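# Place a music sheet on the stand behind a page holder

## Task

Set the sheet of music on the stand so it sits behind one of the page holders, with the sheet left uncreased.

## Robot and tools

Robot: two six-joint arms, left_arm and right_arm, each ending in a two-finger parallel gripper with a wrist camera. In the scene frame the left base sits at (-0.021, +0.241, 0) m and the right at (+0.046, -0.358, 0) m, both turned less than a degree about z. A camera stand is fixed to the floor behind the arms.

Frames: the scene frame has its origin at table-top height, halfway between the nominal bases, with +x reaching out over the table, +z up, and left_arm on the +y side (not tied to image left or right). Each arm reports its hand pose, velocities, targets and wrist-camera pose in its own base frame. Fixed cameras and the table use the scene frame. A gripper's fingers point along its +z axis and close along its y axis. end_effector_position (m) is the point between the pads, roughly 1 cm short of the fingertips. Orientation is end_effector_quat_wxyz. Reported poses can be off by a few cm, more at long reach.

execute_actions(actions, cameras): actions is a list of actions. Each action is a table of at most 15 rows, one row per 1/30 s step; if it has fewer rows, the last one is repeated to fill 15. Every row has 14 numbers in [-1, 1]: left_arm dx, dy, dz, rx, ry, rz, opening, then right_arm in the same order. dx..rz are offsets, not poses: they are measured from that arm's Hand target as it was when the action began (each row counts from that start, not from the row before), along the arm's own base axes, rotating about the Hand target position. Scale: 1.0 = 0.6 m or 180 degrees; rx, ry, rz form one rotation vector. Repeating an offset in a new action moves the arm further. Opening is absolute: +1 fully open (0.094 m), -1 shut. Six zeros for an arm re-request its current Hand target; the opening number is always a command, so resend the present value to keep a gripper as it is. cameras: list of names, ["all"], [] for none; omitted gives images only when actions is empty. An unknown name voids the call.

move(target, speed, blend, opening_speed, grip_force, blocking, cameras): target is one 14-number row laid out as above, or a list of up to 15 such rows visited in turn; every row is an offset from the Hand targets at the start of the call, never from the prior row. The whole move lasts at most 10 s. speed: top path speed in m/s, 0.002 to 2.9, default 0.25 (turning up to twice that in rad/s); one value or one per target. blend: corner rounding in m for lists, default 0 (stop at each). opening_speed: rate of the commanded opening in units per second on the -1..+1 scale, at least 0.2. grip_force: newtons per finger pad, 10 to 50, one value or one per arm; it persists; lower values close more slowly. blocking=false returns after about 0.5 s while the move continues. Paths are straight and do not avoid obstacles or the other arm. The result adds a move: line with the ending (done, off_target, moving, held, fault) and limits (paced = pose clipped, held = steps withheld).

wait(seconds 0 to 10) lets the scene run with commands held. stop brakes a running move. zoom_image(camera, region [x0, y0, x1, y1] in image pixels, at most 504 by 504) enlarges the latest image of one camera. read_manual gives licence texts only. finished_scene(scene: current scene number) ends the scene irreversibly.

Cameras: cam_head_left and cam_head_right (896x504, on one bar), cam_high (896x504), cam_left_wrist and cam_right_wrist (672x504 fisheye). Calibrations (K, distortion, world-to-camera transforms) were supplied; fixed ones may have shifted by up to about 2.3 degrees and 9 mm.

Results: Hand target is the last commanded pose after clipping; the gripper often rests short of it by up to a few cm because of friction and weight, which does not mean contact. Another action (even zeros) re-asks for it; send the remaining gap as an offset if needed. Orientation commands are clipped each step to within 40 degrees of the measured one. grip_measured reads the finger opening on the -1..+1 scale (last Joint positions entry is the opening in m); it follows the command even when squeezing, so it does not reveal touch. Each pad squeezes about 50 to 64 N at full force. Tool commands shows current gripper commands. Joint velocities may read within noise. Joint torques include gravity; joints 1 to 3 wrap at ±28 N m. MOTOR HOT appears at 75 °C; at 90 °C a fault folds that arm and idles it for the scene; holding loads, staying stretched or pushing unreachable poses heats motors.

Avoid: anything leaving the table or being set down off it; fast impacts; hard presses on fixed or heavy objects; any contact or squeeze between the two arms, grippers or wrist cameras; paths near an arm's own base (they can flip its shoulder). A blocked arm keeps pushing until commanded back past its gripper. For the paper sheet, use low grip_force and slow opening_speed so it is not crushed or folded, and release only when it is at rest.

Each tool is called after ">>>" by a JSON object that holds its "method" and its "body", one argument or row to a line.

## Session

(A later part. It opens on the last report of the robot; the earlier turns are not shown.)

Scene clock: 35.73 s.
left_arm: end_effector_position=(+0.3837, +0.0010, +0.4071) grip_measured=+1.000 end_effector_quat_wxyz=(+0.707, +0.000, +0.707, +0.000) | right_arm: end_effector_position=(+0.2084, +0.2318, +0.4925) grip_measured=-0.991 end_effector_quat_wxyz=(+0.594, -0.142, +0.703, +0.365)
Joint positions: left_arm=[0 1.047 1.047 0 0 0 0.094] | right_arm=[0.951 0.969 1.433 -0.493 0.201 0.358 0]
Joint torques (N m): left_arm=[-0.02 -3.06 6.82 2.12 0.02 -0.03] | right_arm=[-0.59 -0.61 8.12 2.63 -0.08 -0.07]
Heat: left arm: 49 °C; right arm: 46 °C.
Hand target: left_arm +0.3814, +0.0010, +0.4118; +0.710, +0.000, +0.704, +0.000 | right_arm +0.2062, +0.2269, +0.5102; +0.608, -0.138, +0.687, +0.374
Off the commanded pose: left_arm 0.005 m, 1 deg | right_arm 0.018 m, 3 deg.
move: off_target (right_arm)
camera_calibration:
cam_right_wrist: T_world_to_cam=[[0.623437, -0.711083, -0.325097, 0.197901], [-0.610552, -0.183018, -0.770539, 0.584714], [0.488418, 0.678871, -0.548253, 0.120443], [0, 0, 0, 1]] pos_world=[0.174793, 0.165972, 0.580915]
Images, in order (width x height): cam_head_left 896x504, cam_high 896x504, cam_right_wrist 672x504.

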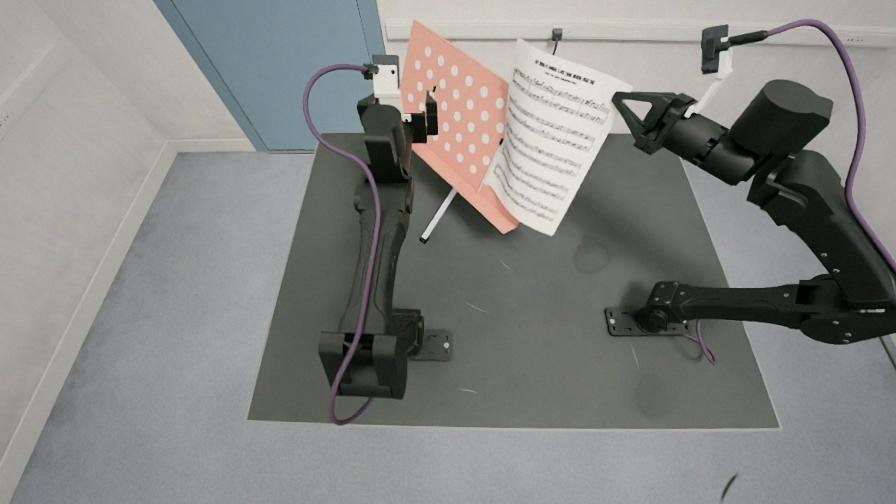

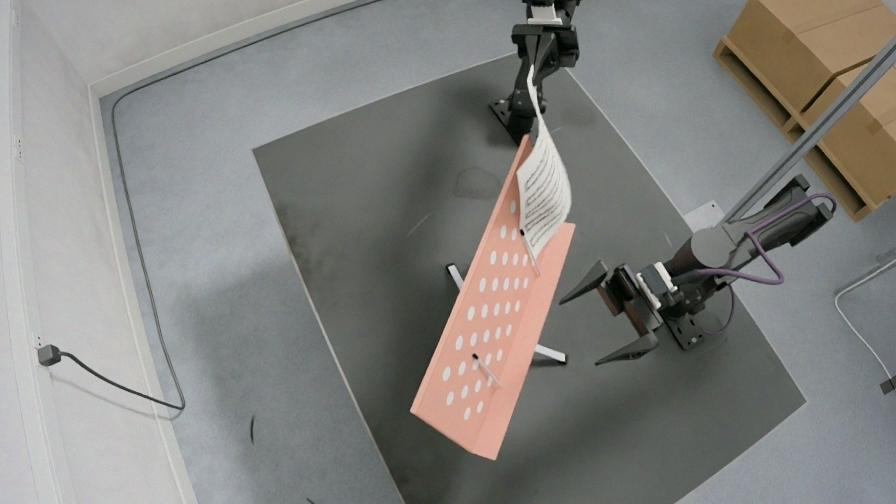

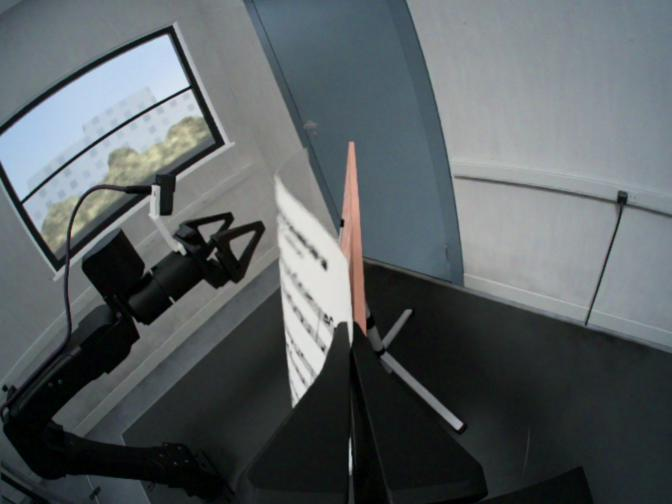

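>>> {"method": "move", "body": {
  "target": [
    [0,0,0,0,0,0,1,-0.074,-0.08,0.0,0,0,-0.0067,-1],
    [0,0,0,0,0,0,1,0.026,0.012,0.008,0,0,-0.0067,-1]
  ],
  "speed": 0.1,
  "cameras": ["cam_high","cam_right_wrist"]
}}

>>> {"method": "zoom_image", "body": {
  "camera": "cam_right_wrist",
  "region": [300, 130, 390, 350]
}}

>>> {"method": "zoom_image", "body": {
  "camera": "cam_high",
  "region": [480, 130, 600, 310]
}}

Scene clock: 40.30 s.
left_arm: end_effector_position=(+0.3837, +0.0010, +0.4071) grip_measured=+1.000 end_effector_quat_wxyz=(+0.707, +0.000, +0.707, +0.000) | right_arm: end_effector_position=(+0.2235, +0.2380, +0.4976) grip_measured=-0.991 end_effector_quat_wxyz=(+0.599, -0.135, +0.704, +0.359)
Joint positions: left_arm=[0 1.047 1.047 0 0 0 0.094] | right_arm=[0.918 1.023 1.472 -0.475 0.189 0.356 0]
Joint torques (N m): left_arm=[-0.03 -3.08 6.86 2.13 -0.02 -0.01] | right_arm=[-0.51 -0.91 8.23 2.63 -0.08 -0.06]
Heat: left arm: 49 °C; right arm: 47 °C.
Hand target: left_arm +0.3814, +0.0010, +0.4118; +0.710, +0.000, +0.704, +0.000 | right_arm +0.2217, +0.2341, +0.5150; +0.612, -0.131, +0.688, +0.367
Off the commanded pose: left_arm 0.005 m, 1 deg | right_arm 0.018 m, 3 deg.
move: off_target (right_arm)
camera_calibration:
cam_right_wrist: T_world_to_cam=[[0.608889, -0.724245, -0.32361, 0.200178], [-0.612653, -0.170209, -0.771807, 0.597032], [0.503895, 0.668205, -0.547349, 0.110252], [0, 0, 0, 1]] pos_world=[0.188332, 0.172927, 0.585919]
Images, in order (width x height): cam_high 896x504, cam_right_wrist 672x504.

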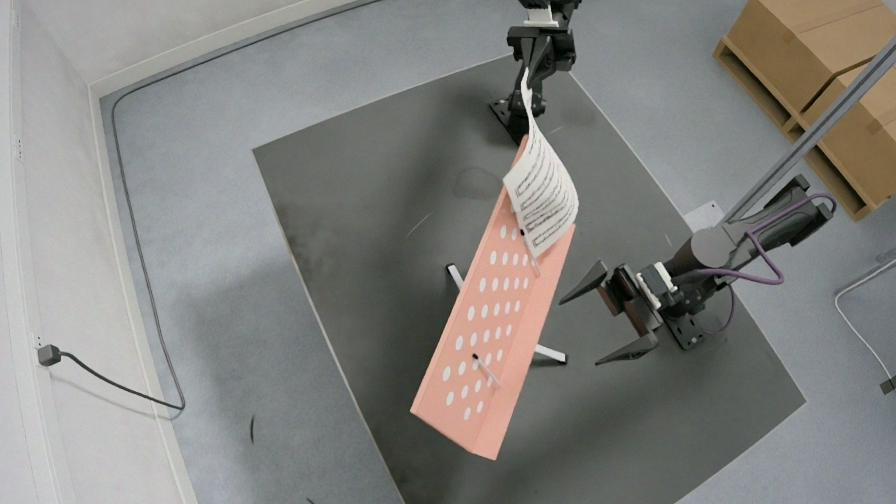

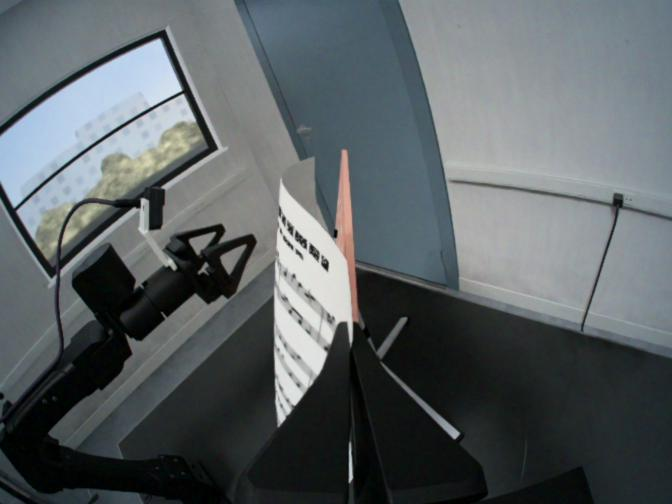

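Scaled by 2.291 from the camera's 672x504 image, which has a finer 960x720 frame.

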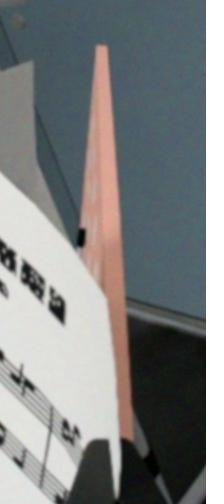

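Scaled by 2.800 from the camera's 896x504 image, which has a finer 1280x720 frame.

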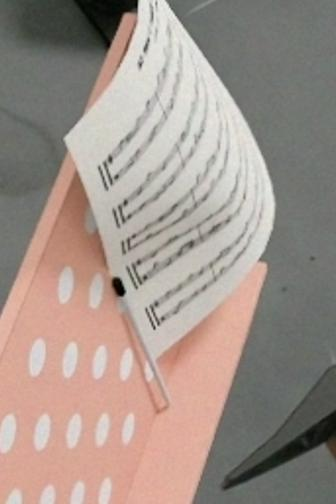

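>>> {"method": "move", "body": {
  "target": [0,0,0,0,0,0,1,-0.061,-0.055,0.0,0,0,0,-1],
  "speed": 0.15,
  "cameras": ["cam_high","cam_right_wrist","cam_head_left"]
}}

>>> {"method": "zoom_image", "body": {
  "camera": "cam_right_wrist",
  "region": [310, 130, 380, 350]
}}

>>> {"method": "zoom_image", "body": {
  "camera": "cam_high",
  "region": [480, 90, 600, 300]
}}

>>> {"method": "zoom_image", "body": {
  "camera": "cam_head_left",
  "region": [440, 20, 680, 260]
}}

Scene clock: 43.23 s.
left_arm: end_effector_position=(+0.3837, +0.0010, +0.4071) grip_measured=+1.000 end_effector_quat_wxyz=(+0.707, +0.000, +0.707, +0.000) | right_arm: end_effector_position=(+0.1865, +0.2021, +0.5136) grip_measured=-0.991 end_effector_quat_wxyz=(+0.611, -0.128, +0.688, +0.370)
Joint positions: left_arm=[0 1.047 1.047 0 0 0 0.094] | right_arm=[0.995 0.893 1.472 -0.558 0.266 0.356 0]
Joint torques (N m): left_arm=[0.02 -2.99 6.72 2.08 -0.02 -0.01] | right_arm=[0.51 0.96 6.06 2.27 0.07 -0.07]
Heat: left arm: 49 °C; right arm: 47 °C.
Hand target: left_arm +0.3814, +0.0010, +0.4118; +0.710, +0.000, +0.704, +0.000 | right_arm +0.1852, +0.2011, +0.5150; +0.612, -0.131, +0.688, +0.367
Off the commanded pose: left_arm 0.005 m, 1 deg | right_arm 0.002 m, 0 deg.
move: done
camera_calibration:
cam_right_wrist: T_world_to_cam=[[0.618306, -0.711173, -0.334561, 0.203107], [-0.590788, -0.139824, -0.794619, 0.58207], [0.518331, 0.688972, -0.506606, 0.133776], [0, 0, 0, 1]] pos_world=[0.148957, 0.133664, 0.598247]
Images, in order (width x height): cam_head_left 896x504, cam_high 896x504, cam_right_wrist 672x504.

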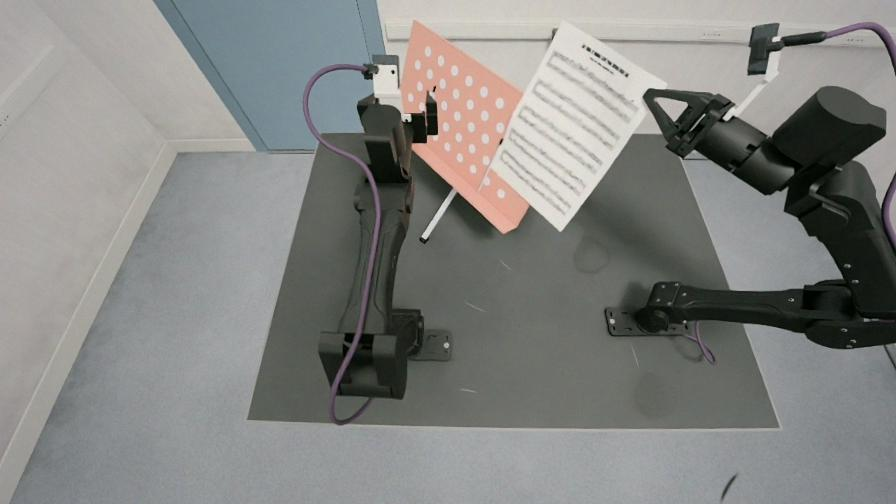

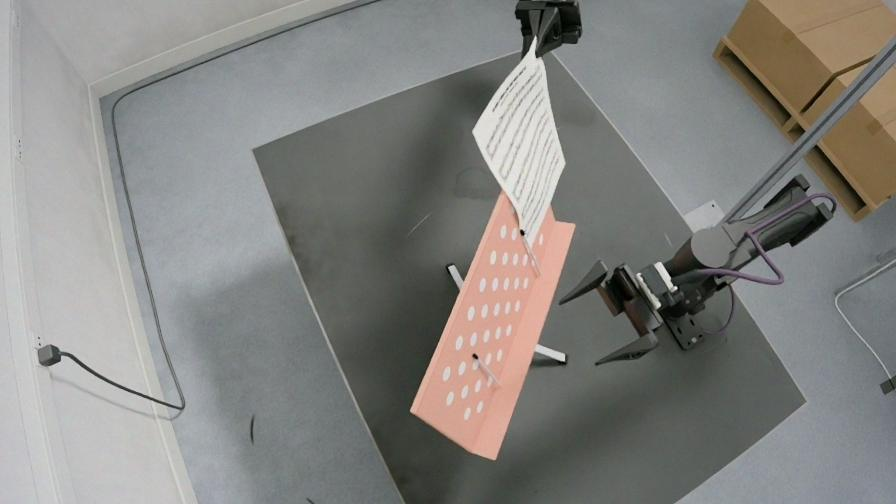

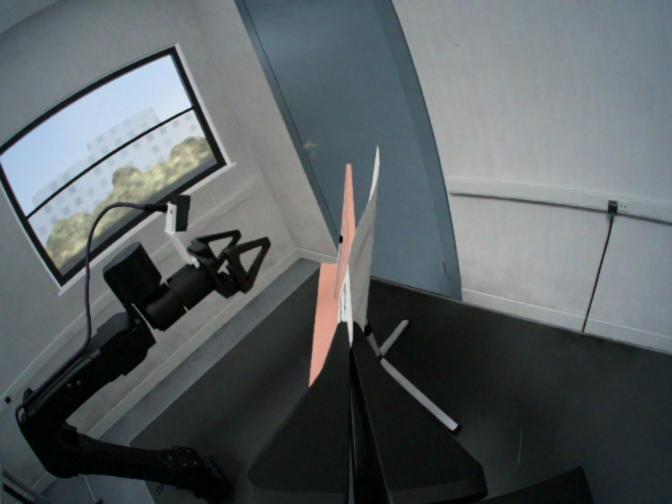

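Scaled by 2.291 from the camera's 672x504 image, which has a finer 960x720 frame.

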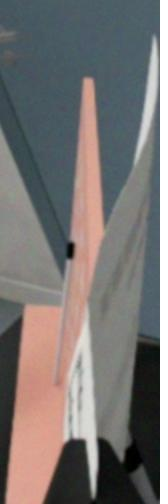

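Scaled by 2.400 from the camera's 896x504 image, which has a finer 1280x720 frame.

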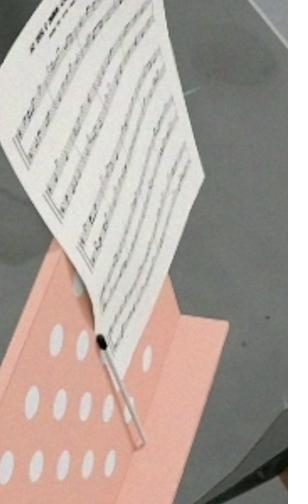

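Scaled by 2.100 from the camera's 896x504 image, which has a finer 1280x720 frame.

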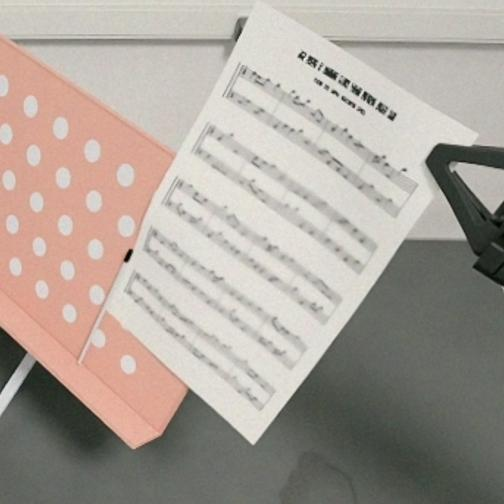

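>>> {"method": "move", "body": {
  "target": [
    [0,0,0,0,0,0,1,-0.085,-0.090,0,0,0,0,-1],
    [0,0,0,0,0,0,1,-0.042,-0.066,-0.008,0.0217,0.0191,0,-1]
  ],
  "speed": 0.15,
  "cameras": ["cam_high","cam_right_wrist"]
}}

>>> {"method": "zoom_image", "body": {
  "camera": "cam_right_wrist",
  "region": [310, 130, 390, 350]
}}

Scene clock: 50.60 s.
left_arm: end_effector_position=(+0.3837, +0.0010, +0.4071) grip_measured=+1.000 end_effector_quat_wxyz=(+0.707, +0.000, +0.707, +0.000) | right_arm: end_effector_position=(+0.1589, +0.1605, +0.5091) grip_measured=-0.991 end_effector_quat_wxyz=(+0.594, -0.102, +0.696, +0.390)
Joint positions: left_arm=[0 1.047 1.047 0 0 0 0.094] | right_arm=[1.014 0.766 1.474 -0.698 0.287 0.433 0]
Joint torques (N m): left_arm=[-0.13 -3.08 6.8 2.1 0 0] | right_arm=[-0.53 2.45 4.1 2.61 -0.06 0.04]
Heat: left arm: 50 °C; right arm: 47 °C.
Hand target: left_arm +0.3814, +0.0010, +0.4118; +0.710, +0.000, +0.704, +0.000 | right_arm +0.1600, +0.1615, +0.5101; +0.595, -0.099, +0.693, +0.394
Off the commanded pose: left_arm 0.005 m, 1 deg | right_arm 0.002 m, 1 deg.
move: done
camera_calibration:
cam_right_wrist: T_world_to_cam=[[0.596365, -0.693874, -0.403594, 0.22495], [-0.635598, -0.101098, -0.765372, 0.542467], [0.490269, 0.712965, -0.501316, 0.172415], [0, 0, 0, 1]] pos_world=[0.126109, 0.0880038, 0.592412]
Images, in order (width x height): cam_high 896x504, cam_right_wrist 672x504.

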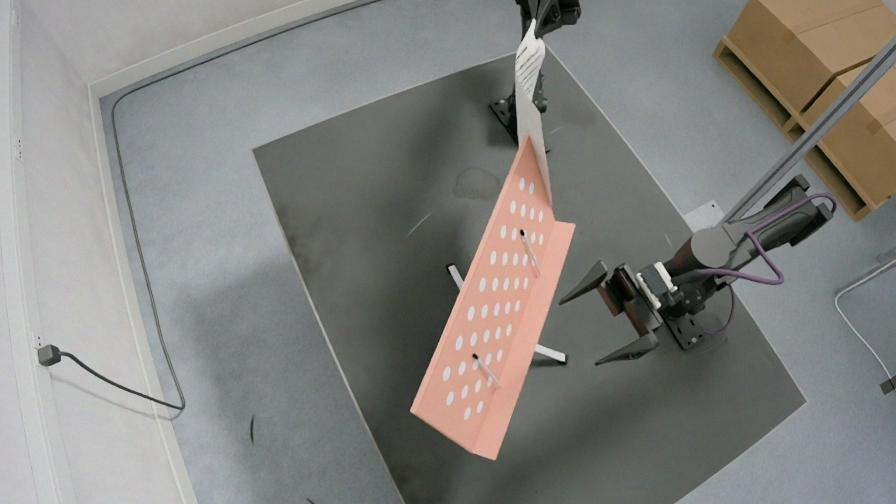

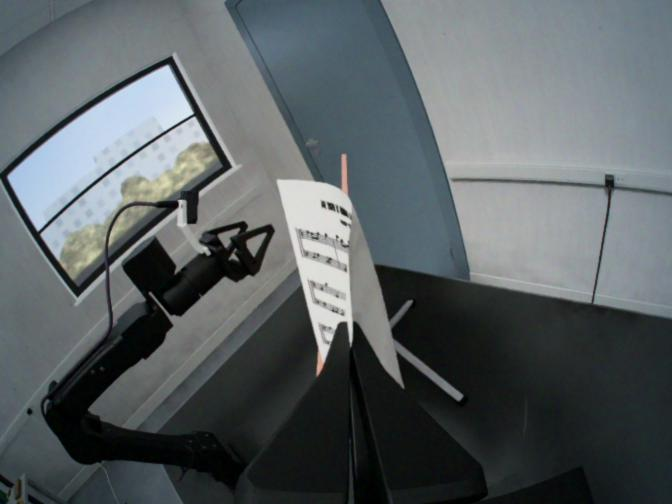

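Scaled by 2.291 from the camera's 672x504 image, which has a finer 960x720 frame.

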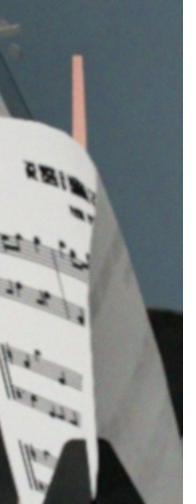

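>>> {"method": "move", "body": {
  "target": [0,0,0,0,0,0,1,0.103,-0.115,0.333,0,0,0,-1],
  "speed": 0.15,
  "cameras": ["cam_high","cam_right_wrist","cam_head_left"]
}}

Scene clock: 54.80 s.
left_arm: end_effector_position=(+0.3837, +0.0010, +0.4071) grip_measured=+1.000 end_effector_quat_wxyz=(+0.707, +0.000, +0.707, +0.000) | right_arm: end_effector_position=(+0.2224, +0.0930, +0.7054) grip_measured=-0.991 end_effector_quat_wxyz=(+0.635, -0.104, +0.616, +0.454)
Joint positions: left_arm=[0 1.047 1.047 0 0 0 0.094] | right_arm=[-0.321 1.586 2.851 -0.799 -1.062 0.867 0]
Joint torques (N m): left_arm=[-0.16 -3.07 6.87 2.08 -0.01 -0.03] | right_arm=[-0.57 -0.58 2.35 1.86 0.23 0.04]
Heat: left arm: 50 °C; right arm: 47 °C.
Hand target: left_arm +0.3814, +0.0010, +0.4118; +0.710, +0.000, +0.704, +0.000 | right_arm +0.2217, +0.0924, +0.7100; +0.595, -0.099, +0.693, +0.394
Off the commanded pose: left_arm 0.005 m, 1 deg | right_arm 0.005 m, 12 deg.
elbow stopped short (right arm): the move would have taken joint 3 (elbow) straighter than the controller allows.
move: off_target (right_arm)
camera_calibration:
cam_right_wrist: T_world_to_cam=[[0.694504, -0.588911, -0.413339, 0.194736], [-0.517174, -0.00922145, -0.855831, 0.755198], [0.500196, 0.808146, -0.310973, 0.142447], [0, 0, 0, 1]] pos_world=[0.184072, 0.00652778, 0.771111]
Images, in order (width x height): cam_head_left 896x504, cam_high 896x504, cam_right_wrist 672x504.

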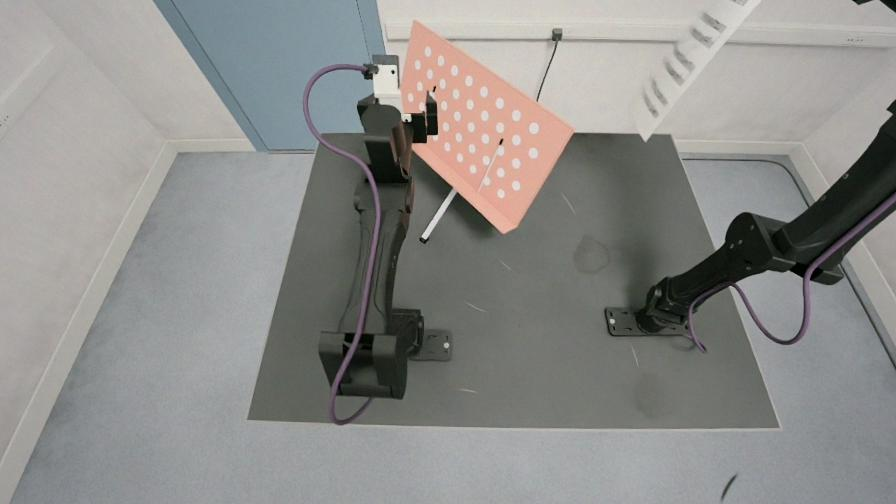

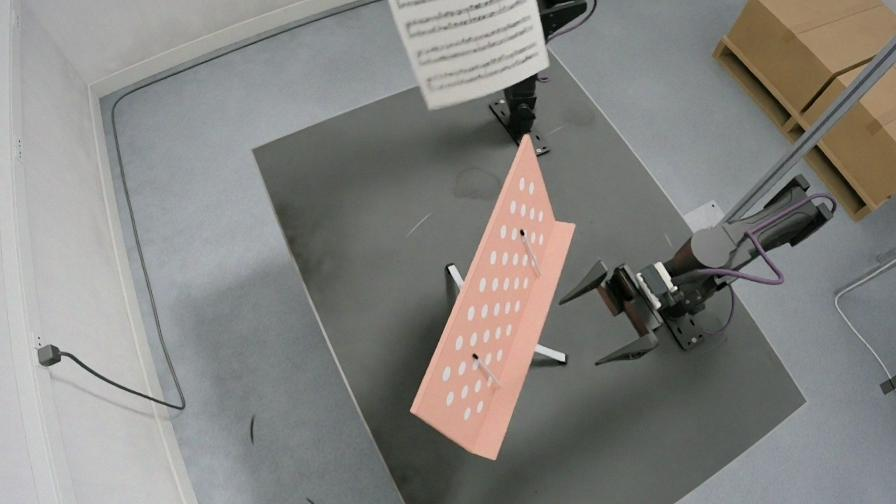

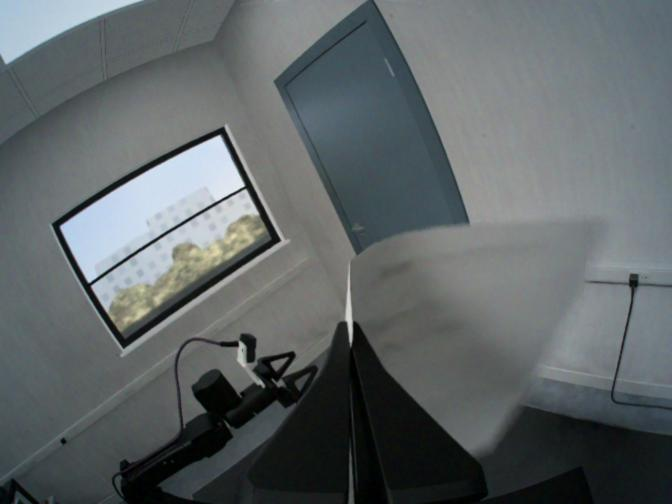

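>>> {"method": "move", "body": {
  "target": [
    [0,0,0,0,0,0,1,-0.153,0.18,-0.092,-0.0146,-0.0128,0,-1],
    [0,0,0,0,0,0,1,-0.087,0.148,-0.175,-0.0146,-0.0128,0,-1]
  ],
  "speed": 0.15,
  "cameras": ["cam_high","cam_right_wrist","cam_head_left"]
}}

>>> {"method": "zoom_image", "body": {
  "camera": "cam_right_wrist",
  "region": [290, 150, 390, 390]
}}

Scene clock: 64.87 s.
left_arm: end_effector_position=(+0.3837, +0.0010, +0.4071) grip_measured=+1.000 end_effector_quat_wxyz=(+0.707, +0.000, +0.707, +0.000) | right_arm: end_effector_position=(+0.1701, +0.1832, +0.6016) grip_measured=-0.991 end_effector_quat_wxyz=(+0.600, -0.119, +0.696, +0.375)
Joint positions: left_arm=[0 1.047 1.047 0 0 0 0.094] | right_arm=[1.045 1.181 2.178 -0.996 0.317 0.388 0]
Joint torques (N m): left_arm=[-0.01 -3.08 6.83 2.1 0 0.02] | right_arm=[-0.54 -0.03 2.56 2.61 -0.06 -0.09]
Heat: left arm: 50 °C; right arm: 46 °C.
Hand target: left_arm +0.3814, +0.0010, +0.4118; +0.710, +0.000, +0.704, +0.000 | right_arm +0.1696, +0.1813, +0.6049; +0.606, -0.120, +0.690, +0.376
Off the commanded pose: left_arm 0.005 m, 1 deg | right_arm 0.004 m, 1 deg.
elbow stopped short (right arm): the move would have taken joint 3 (elbow) straighter than the controller allows.
move: done
camera_calibration:
cam_right_wrist: T_world_to_cam=[[0.606715, -0.708884, -0.359695, 0.245898], [-0.61585, -0.133063, -0.776546, 0.631939], [0.502618, 0.69266, -0.517297, 0.208228], [0, 0, 0, 1]] pos_world=[0.13533, 0.114169, 0.686893]
Images, in order (width x height): cam_head_left 896x504, cam_high 896x504, cam_right_wrist 672x504.

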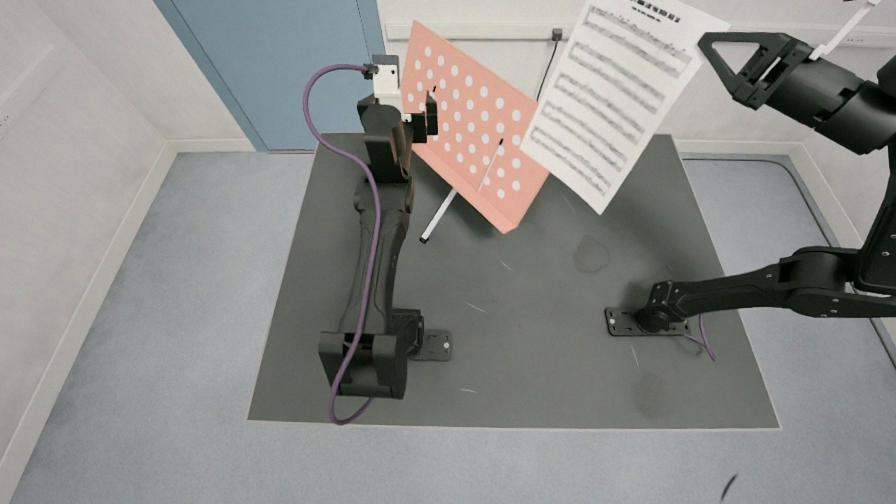

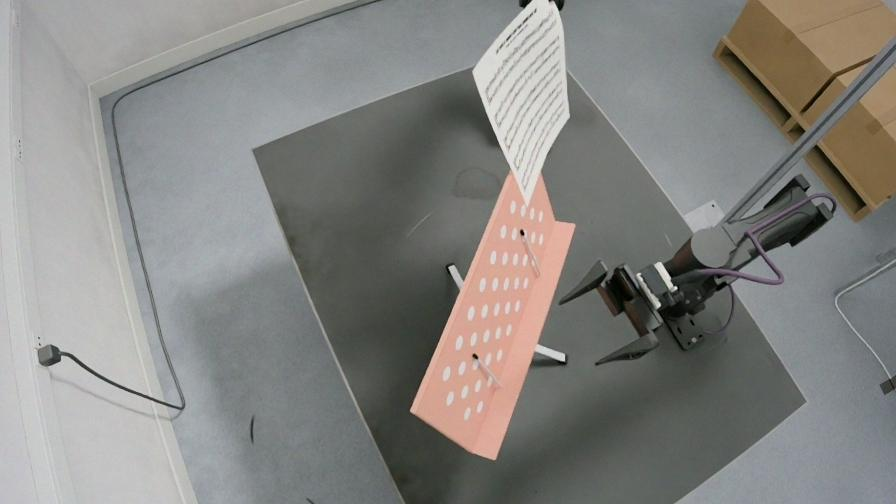

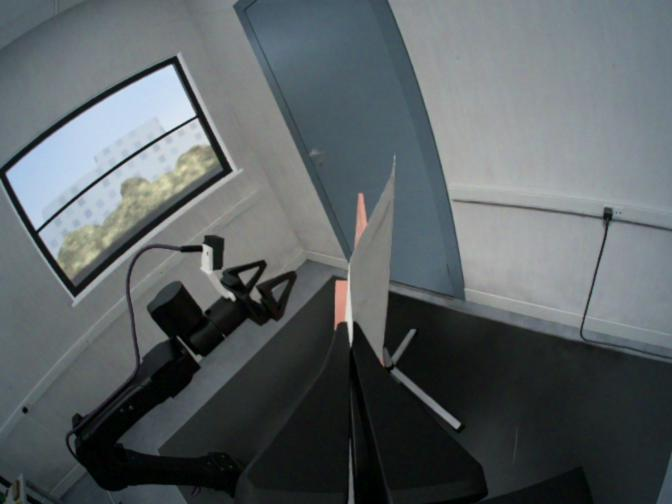

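Scaled by 2.100 from the camera's 672x504 image, which has a finer 960x720 frame.

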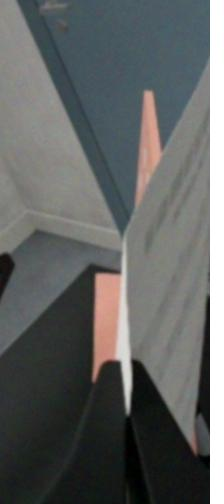

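>>> {"method": "wait", "body": {
  "seconds": 1,
  "cameras": ["cam_high","cam_right_wrist","cam_head_left"]
}}

>>> {"method": "zoom_image", "body": {
  "camera": "cam_high",
  "region": [450, 0, 610, 240]
}}

>>> {"method": "zoom_image", "body": {
  "camera": "cam_head_left",
  "region": [480, 0, 740, 230]
}}

Scene clock: 67.13 s.
left_arm: end_effector_position=(+0.3837, +0.0010, +0.4071) grip_measured=+1.000 end_effector_quat_wxyz=(+0.707, +0.000, +0.707, +0.000) | right_arm: end_effector_position=(+0.1701, +0.1833, +0.6017) grip_measured=-0.991 end_effector_quat_wxyz=(+0.600, -0.119, +0.696, +0.375)
Joint positions: left_arm=[0 1.047 1.047 0 0 0 0.094] | right_arm=[1.045 1.181 2.178 -0.995 0.317 0.388 0]
Joint torques (N m): left_arm=[-0.06 -3.1 6.74 2.1 0 -0.01] | right_arm=[-0.54 -0.02 2.56 2.59 -0.07 -0.1]
Heat: left arm: 50 °C; right arm: 46 °C.
Hand target: left_arm +0.3814, +0.0010, +0.4118; +0.710, +0.000, +0.704, +0.000 | right_arm +0.1696, +0.1812, +0.6049; +0.606, -0.120, +0.690, +0.376
Tool commands: left_gripper/opening=+1.0 right_gripper/opening=-1.0
Off the commanded pose: left_arm 0.005 m, 1 deg | right_arm 0.004 m, 1 deg.
wait: 1.00 s; at rest from the start
camera_calibration:
cam_right_wrist: T_world_to_cam=[[0.607094, -0.708503, -0.359805, 0.245977], [-0.615646, -0.133088, -0.776703, 0.632039], [0.502411, 0.693044, -0.516985, 0.2081], [0, 0, 0, 1]] pos_world=[0.13523, 0.11417, 0.686994]
Images, in order (width x height): cam_head_left 896x504, cam_high 896x504, cam_right_wrist 672x504.

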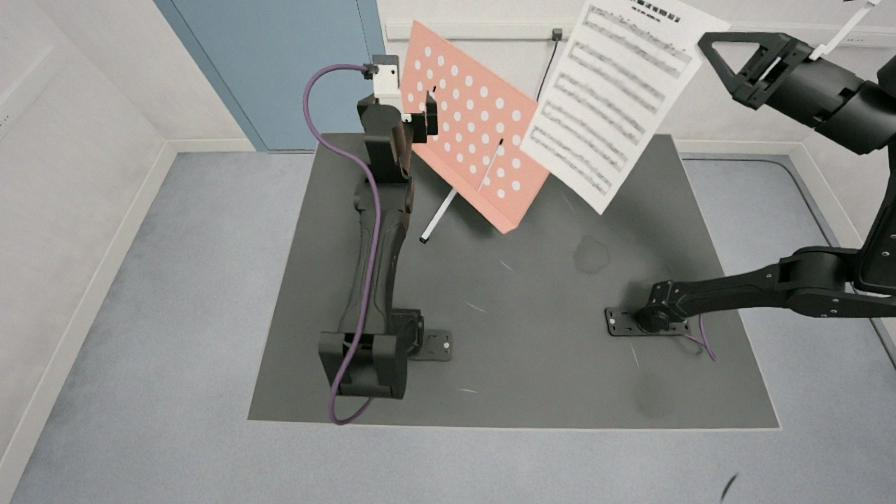

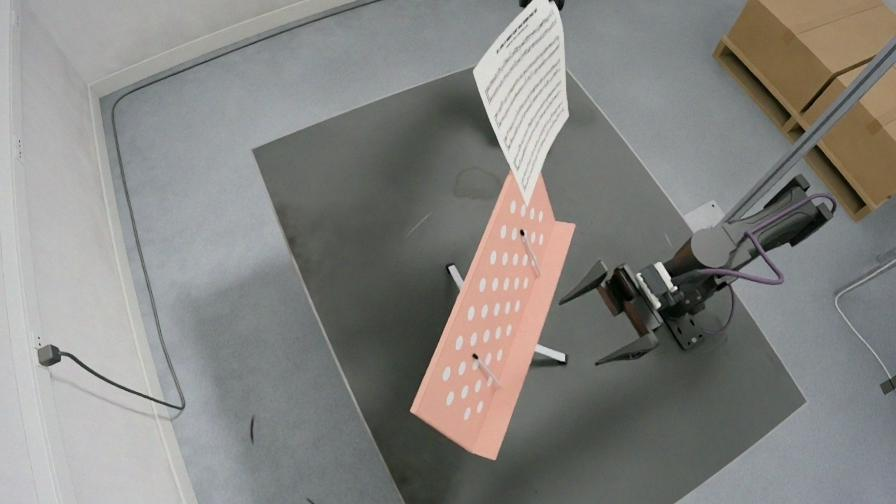

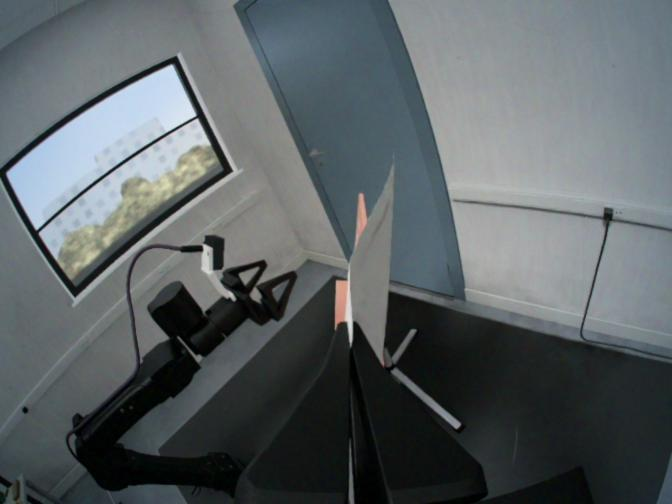

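Scaled by 2.100 from the camera's 896x504 image, which has a finer 1280x720 frame.

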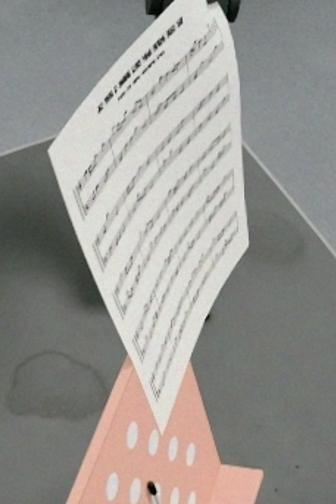

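Scaled by 1.938 from the camera's 896x504 image, which has a finer 1280x720 frame.

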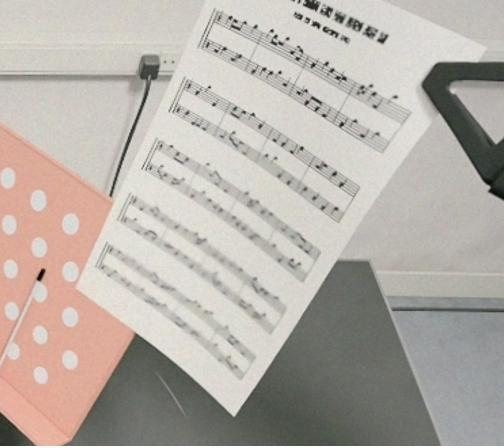

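>>> {"method": "move", "body": {
  "target": [
    [0,0,0,0,0,0,1,0.06,0.062,0.0,0,0,0.035,-1],
    [0,0,0,0,0,0,1,0.18,0.104,0.01,0,0,0.035,-1]
  ],
  "speed": 0.12,
  "blend": 0.02,
  "cameras": ["cam_high","cam_right_wrist","cam_head_left"]
}}

>>> {"method": "zoom_image", "body": {
  "camera": "cam_high",
  "region": [440, 60, 600, 300]
}}

>>> {"method": "zoom_image", "body": {
  "camera": "cam_head_left",
  "region": [440, 0, 680, 240]
}}

>>> {"method": "zoom_image", "body": {
  "camera": "cam_right_wrist",
  "region": [290, 150, 390, 390]
}}

Scene clock: 70.07 s.
left_arm: end_effector_position=(+0.3837, +0.0010, +0.4071) grip_measured=+1.000 end_effector_quat_wxyz=(+0.707, +0.000, +0.707, +0.000) | right_arm: end_effector_position=(+0.2786, +0.2456, +0.6027) grip_measured=-0.991 end_effector_quat_wxyz=(+0.577, -0.158, +0.691, +0.406)
Joint positions: left_arm=[0 1.047 1.047 0 0 0 0.094] | right_arm=[0.61 1.507 2.342 -0.841 -0.227 0.387 0]
Joint torques (N m): left_arm=[-0.03 -3.19 6.86 2.13 -0.02 -0.03] | right_arm=[-0.47 -3.22 5.9 2.52 -0.08 0]
Heat: left arm: 50 °C; right arm: 46 °C.
Hand target: left_arm +0.3814, +0.0010, +0.4118; +0.710, +0.000, +0.704, +0.000 | right_arm +0.2775, +0.2436, +0.6110; +0.585, -0.158, +0.682, +0.409
Off the commanded pose: left_arm 0.005 m, 1 deg | right_arm 0.008 m, 1 deg.
move: done
camera_calibration:
cam_right_wrist: T_world_to_cam=[[0.678814, -0.640165, -0.359722, 0.187713], [-0.601376, -0.20354, -0.772605, 0.718728], [0.421377, 0.740783, -0.523146, 0.125503], [0, 0, 0, 1]] pos_world=[0.25192, 0.173487, 0.688474]
Images, in order (width x height): cam_head_left 896x504, cam_high 896x504, cam_right_wrist 672x504.

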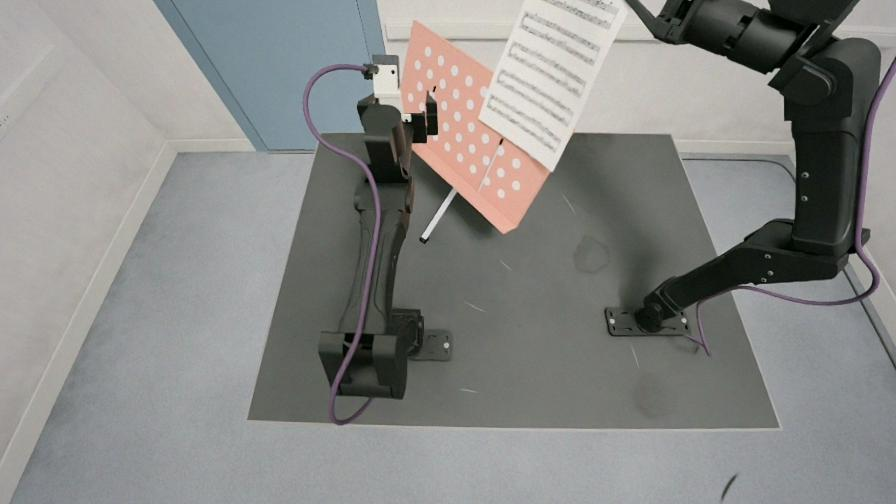

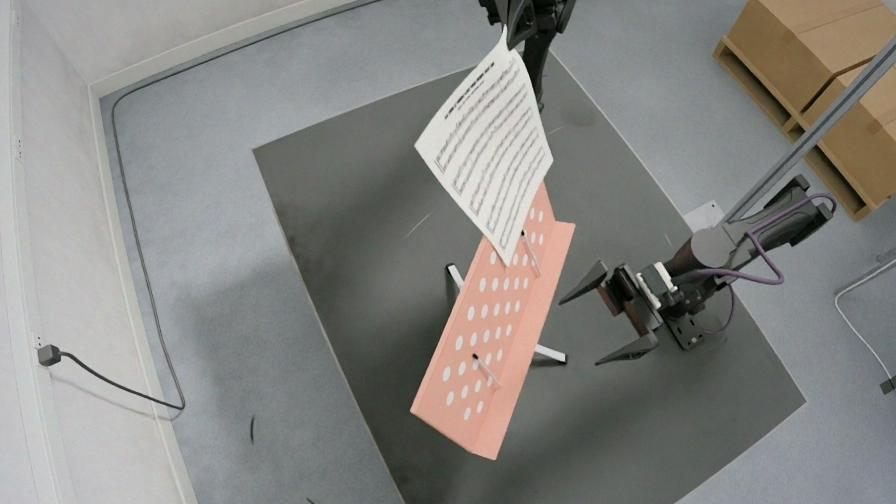

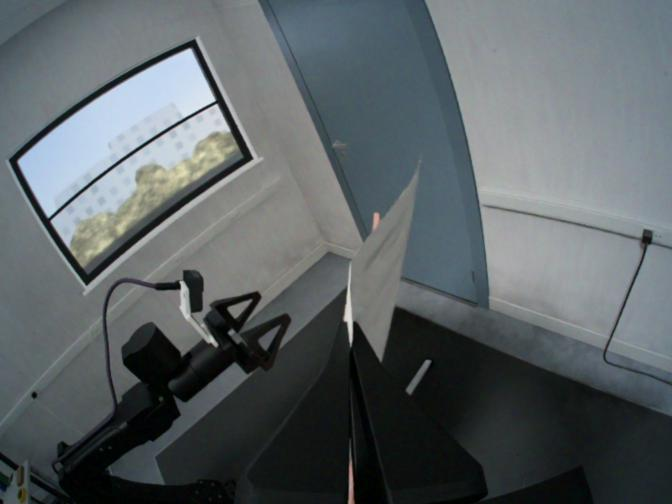

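Scaled by 2.100 from the camera's 896x504 image, which has a finer 1280x720 frame.

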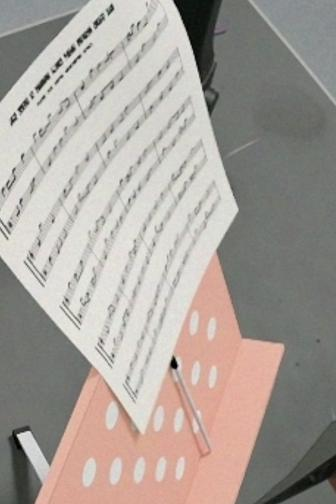

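Scaled by 2.100 from the camera's 896x504 image, which has a finer 1280x720 frame.

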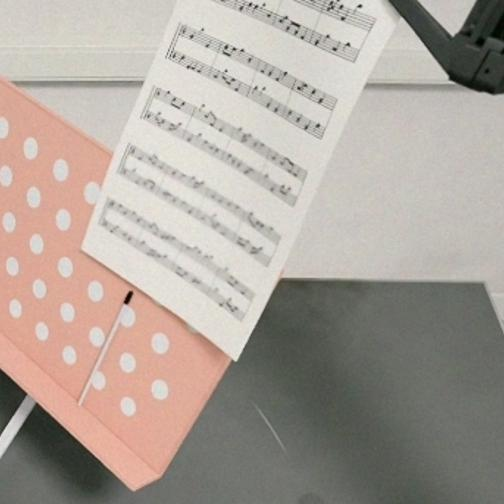

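Scaled by 2.100 from the camera's 672x504 image, which has a finer 960x720 frame.

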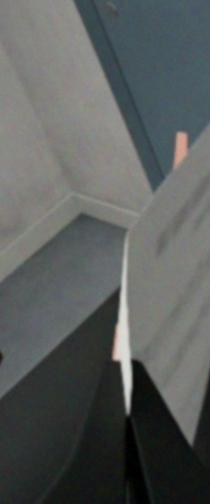

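>>> {"method": "move", "body": {
  "target": [
    [0,0,0,0,0,0,1,0.009,-0.011,-0.014,0,0,0,-1],
    [0,0,0,0,0,0,1,-0.008,0.010,-0.092,0,0,0,-1]
  ],
  "speed": 0.08,
  "blend": 0.01,
  "cameras": ["cam_high","cam_head_left"]
}}

>>> {"method": "zoom_image", "body": {
  "camera": "cam_high",
  "region": [440, 60, 600, 300]
}}

>>> {"method": "zoom_image", "body": {
  "camera": "cam_head_left",
  "region": [440, 0, 680, 240]
}}

Scene clock: 74.27 s.
left_arm: end_effector_position=(+0.3837, +0.0010, +0.4071) grip_measured=+1.000 end_effector_quat_wxyz=(+0.707, +0.000, +0.707, +0.000) | right_arm: end_effector_position=(+0.2801, +0.2537, +0.5475) grip_measured=-0.991 end_effector_quat_wxyz=(+0.575, -0.158, +0.694, +0.405)
Joint positions: left_arm=[0 1.047 1.047 0 0 0 0.094] | right_arm=[0.639 1.301 1.841 -0.552 -0.199 0.387 0]
Joint torques (N m): left_arm=[0.06 -3.18 6.79 2.11 0.02 0.03] | right_arm=[0.53 -5.12 4.78 2.61 0.06 0]
Heat: left arm: 50 °C; right arm: 46 °C.
Hand target: left_arm +0.3814, +0.0010, +0.4118; +0.710, +0.000, +0.704, +0.000 | right_arm +0.2727, +0.2497, +0.5558; +0.585, -0.158, +0.682, +0.409
Off the commanded pose: left_arm 0.005 m, 1 deg | right_arm 0.012 m, 2 deg.
move: off_target (right_arm); blend cut to 0.0059 m at target 1
Images, in order (width x height): cam_head_left 896x504, cam_high 896x504.

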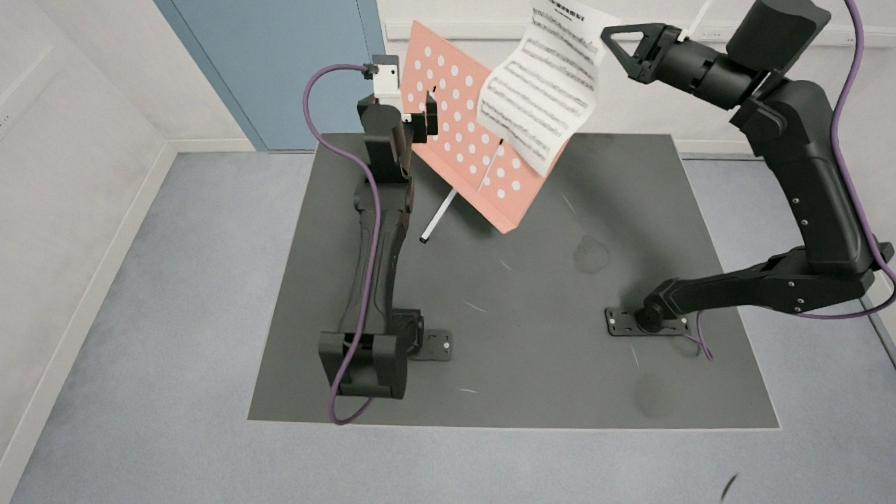

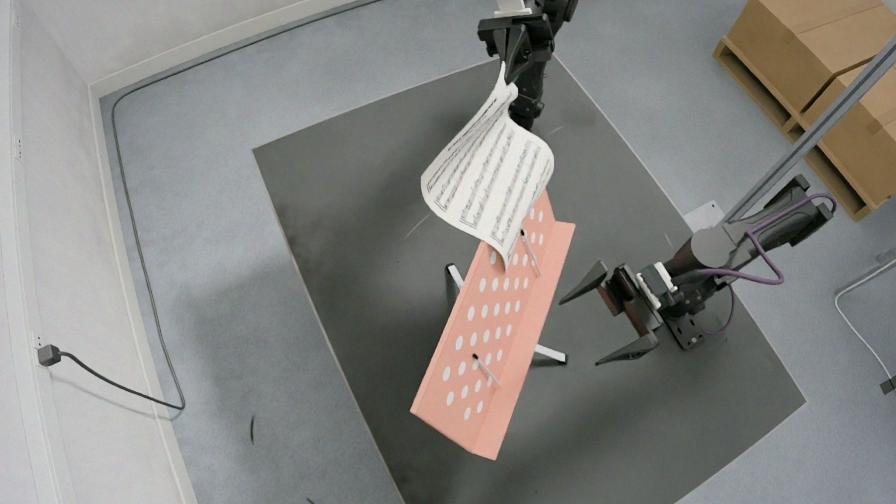

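Scaled by 2.100 from the camera's 896x504 image, which has a finer 1280x720 frame.

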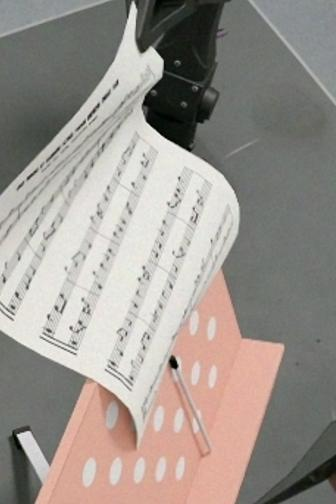

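Scaled by 2.100 from the camera's 896x504 image, which has a finer 1280x720 frame.

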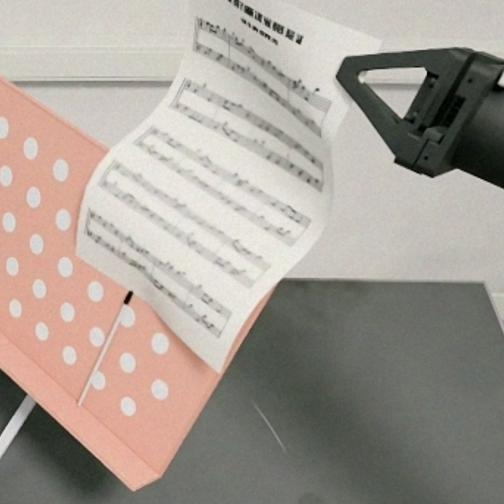

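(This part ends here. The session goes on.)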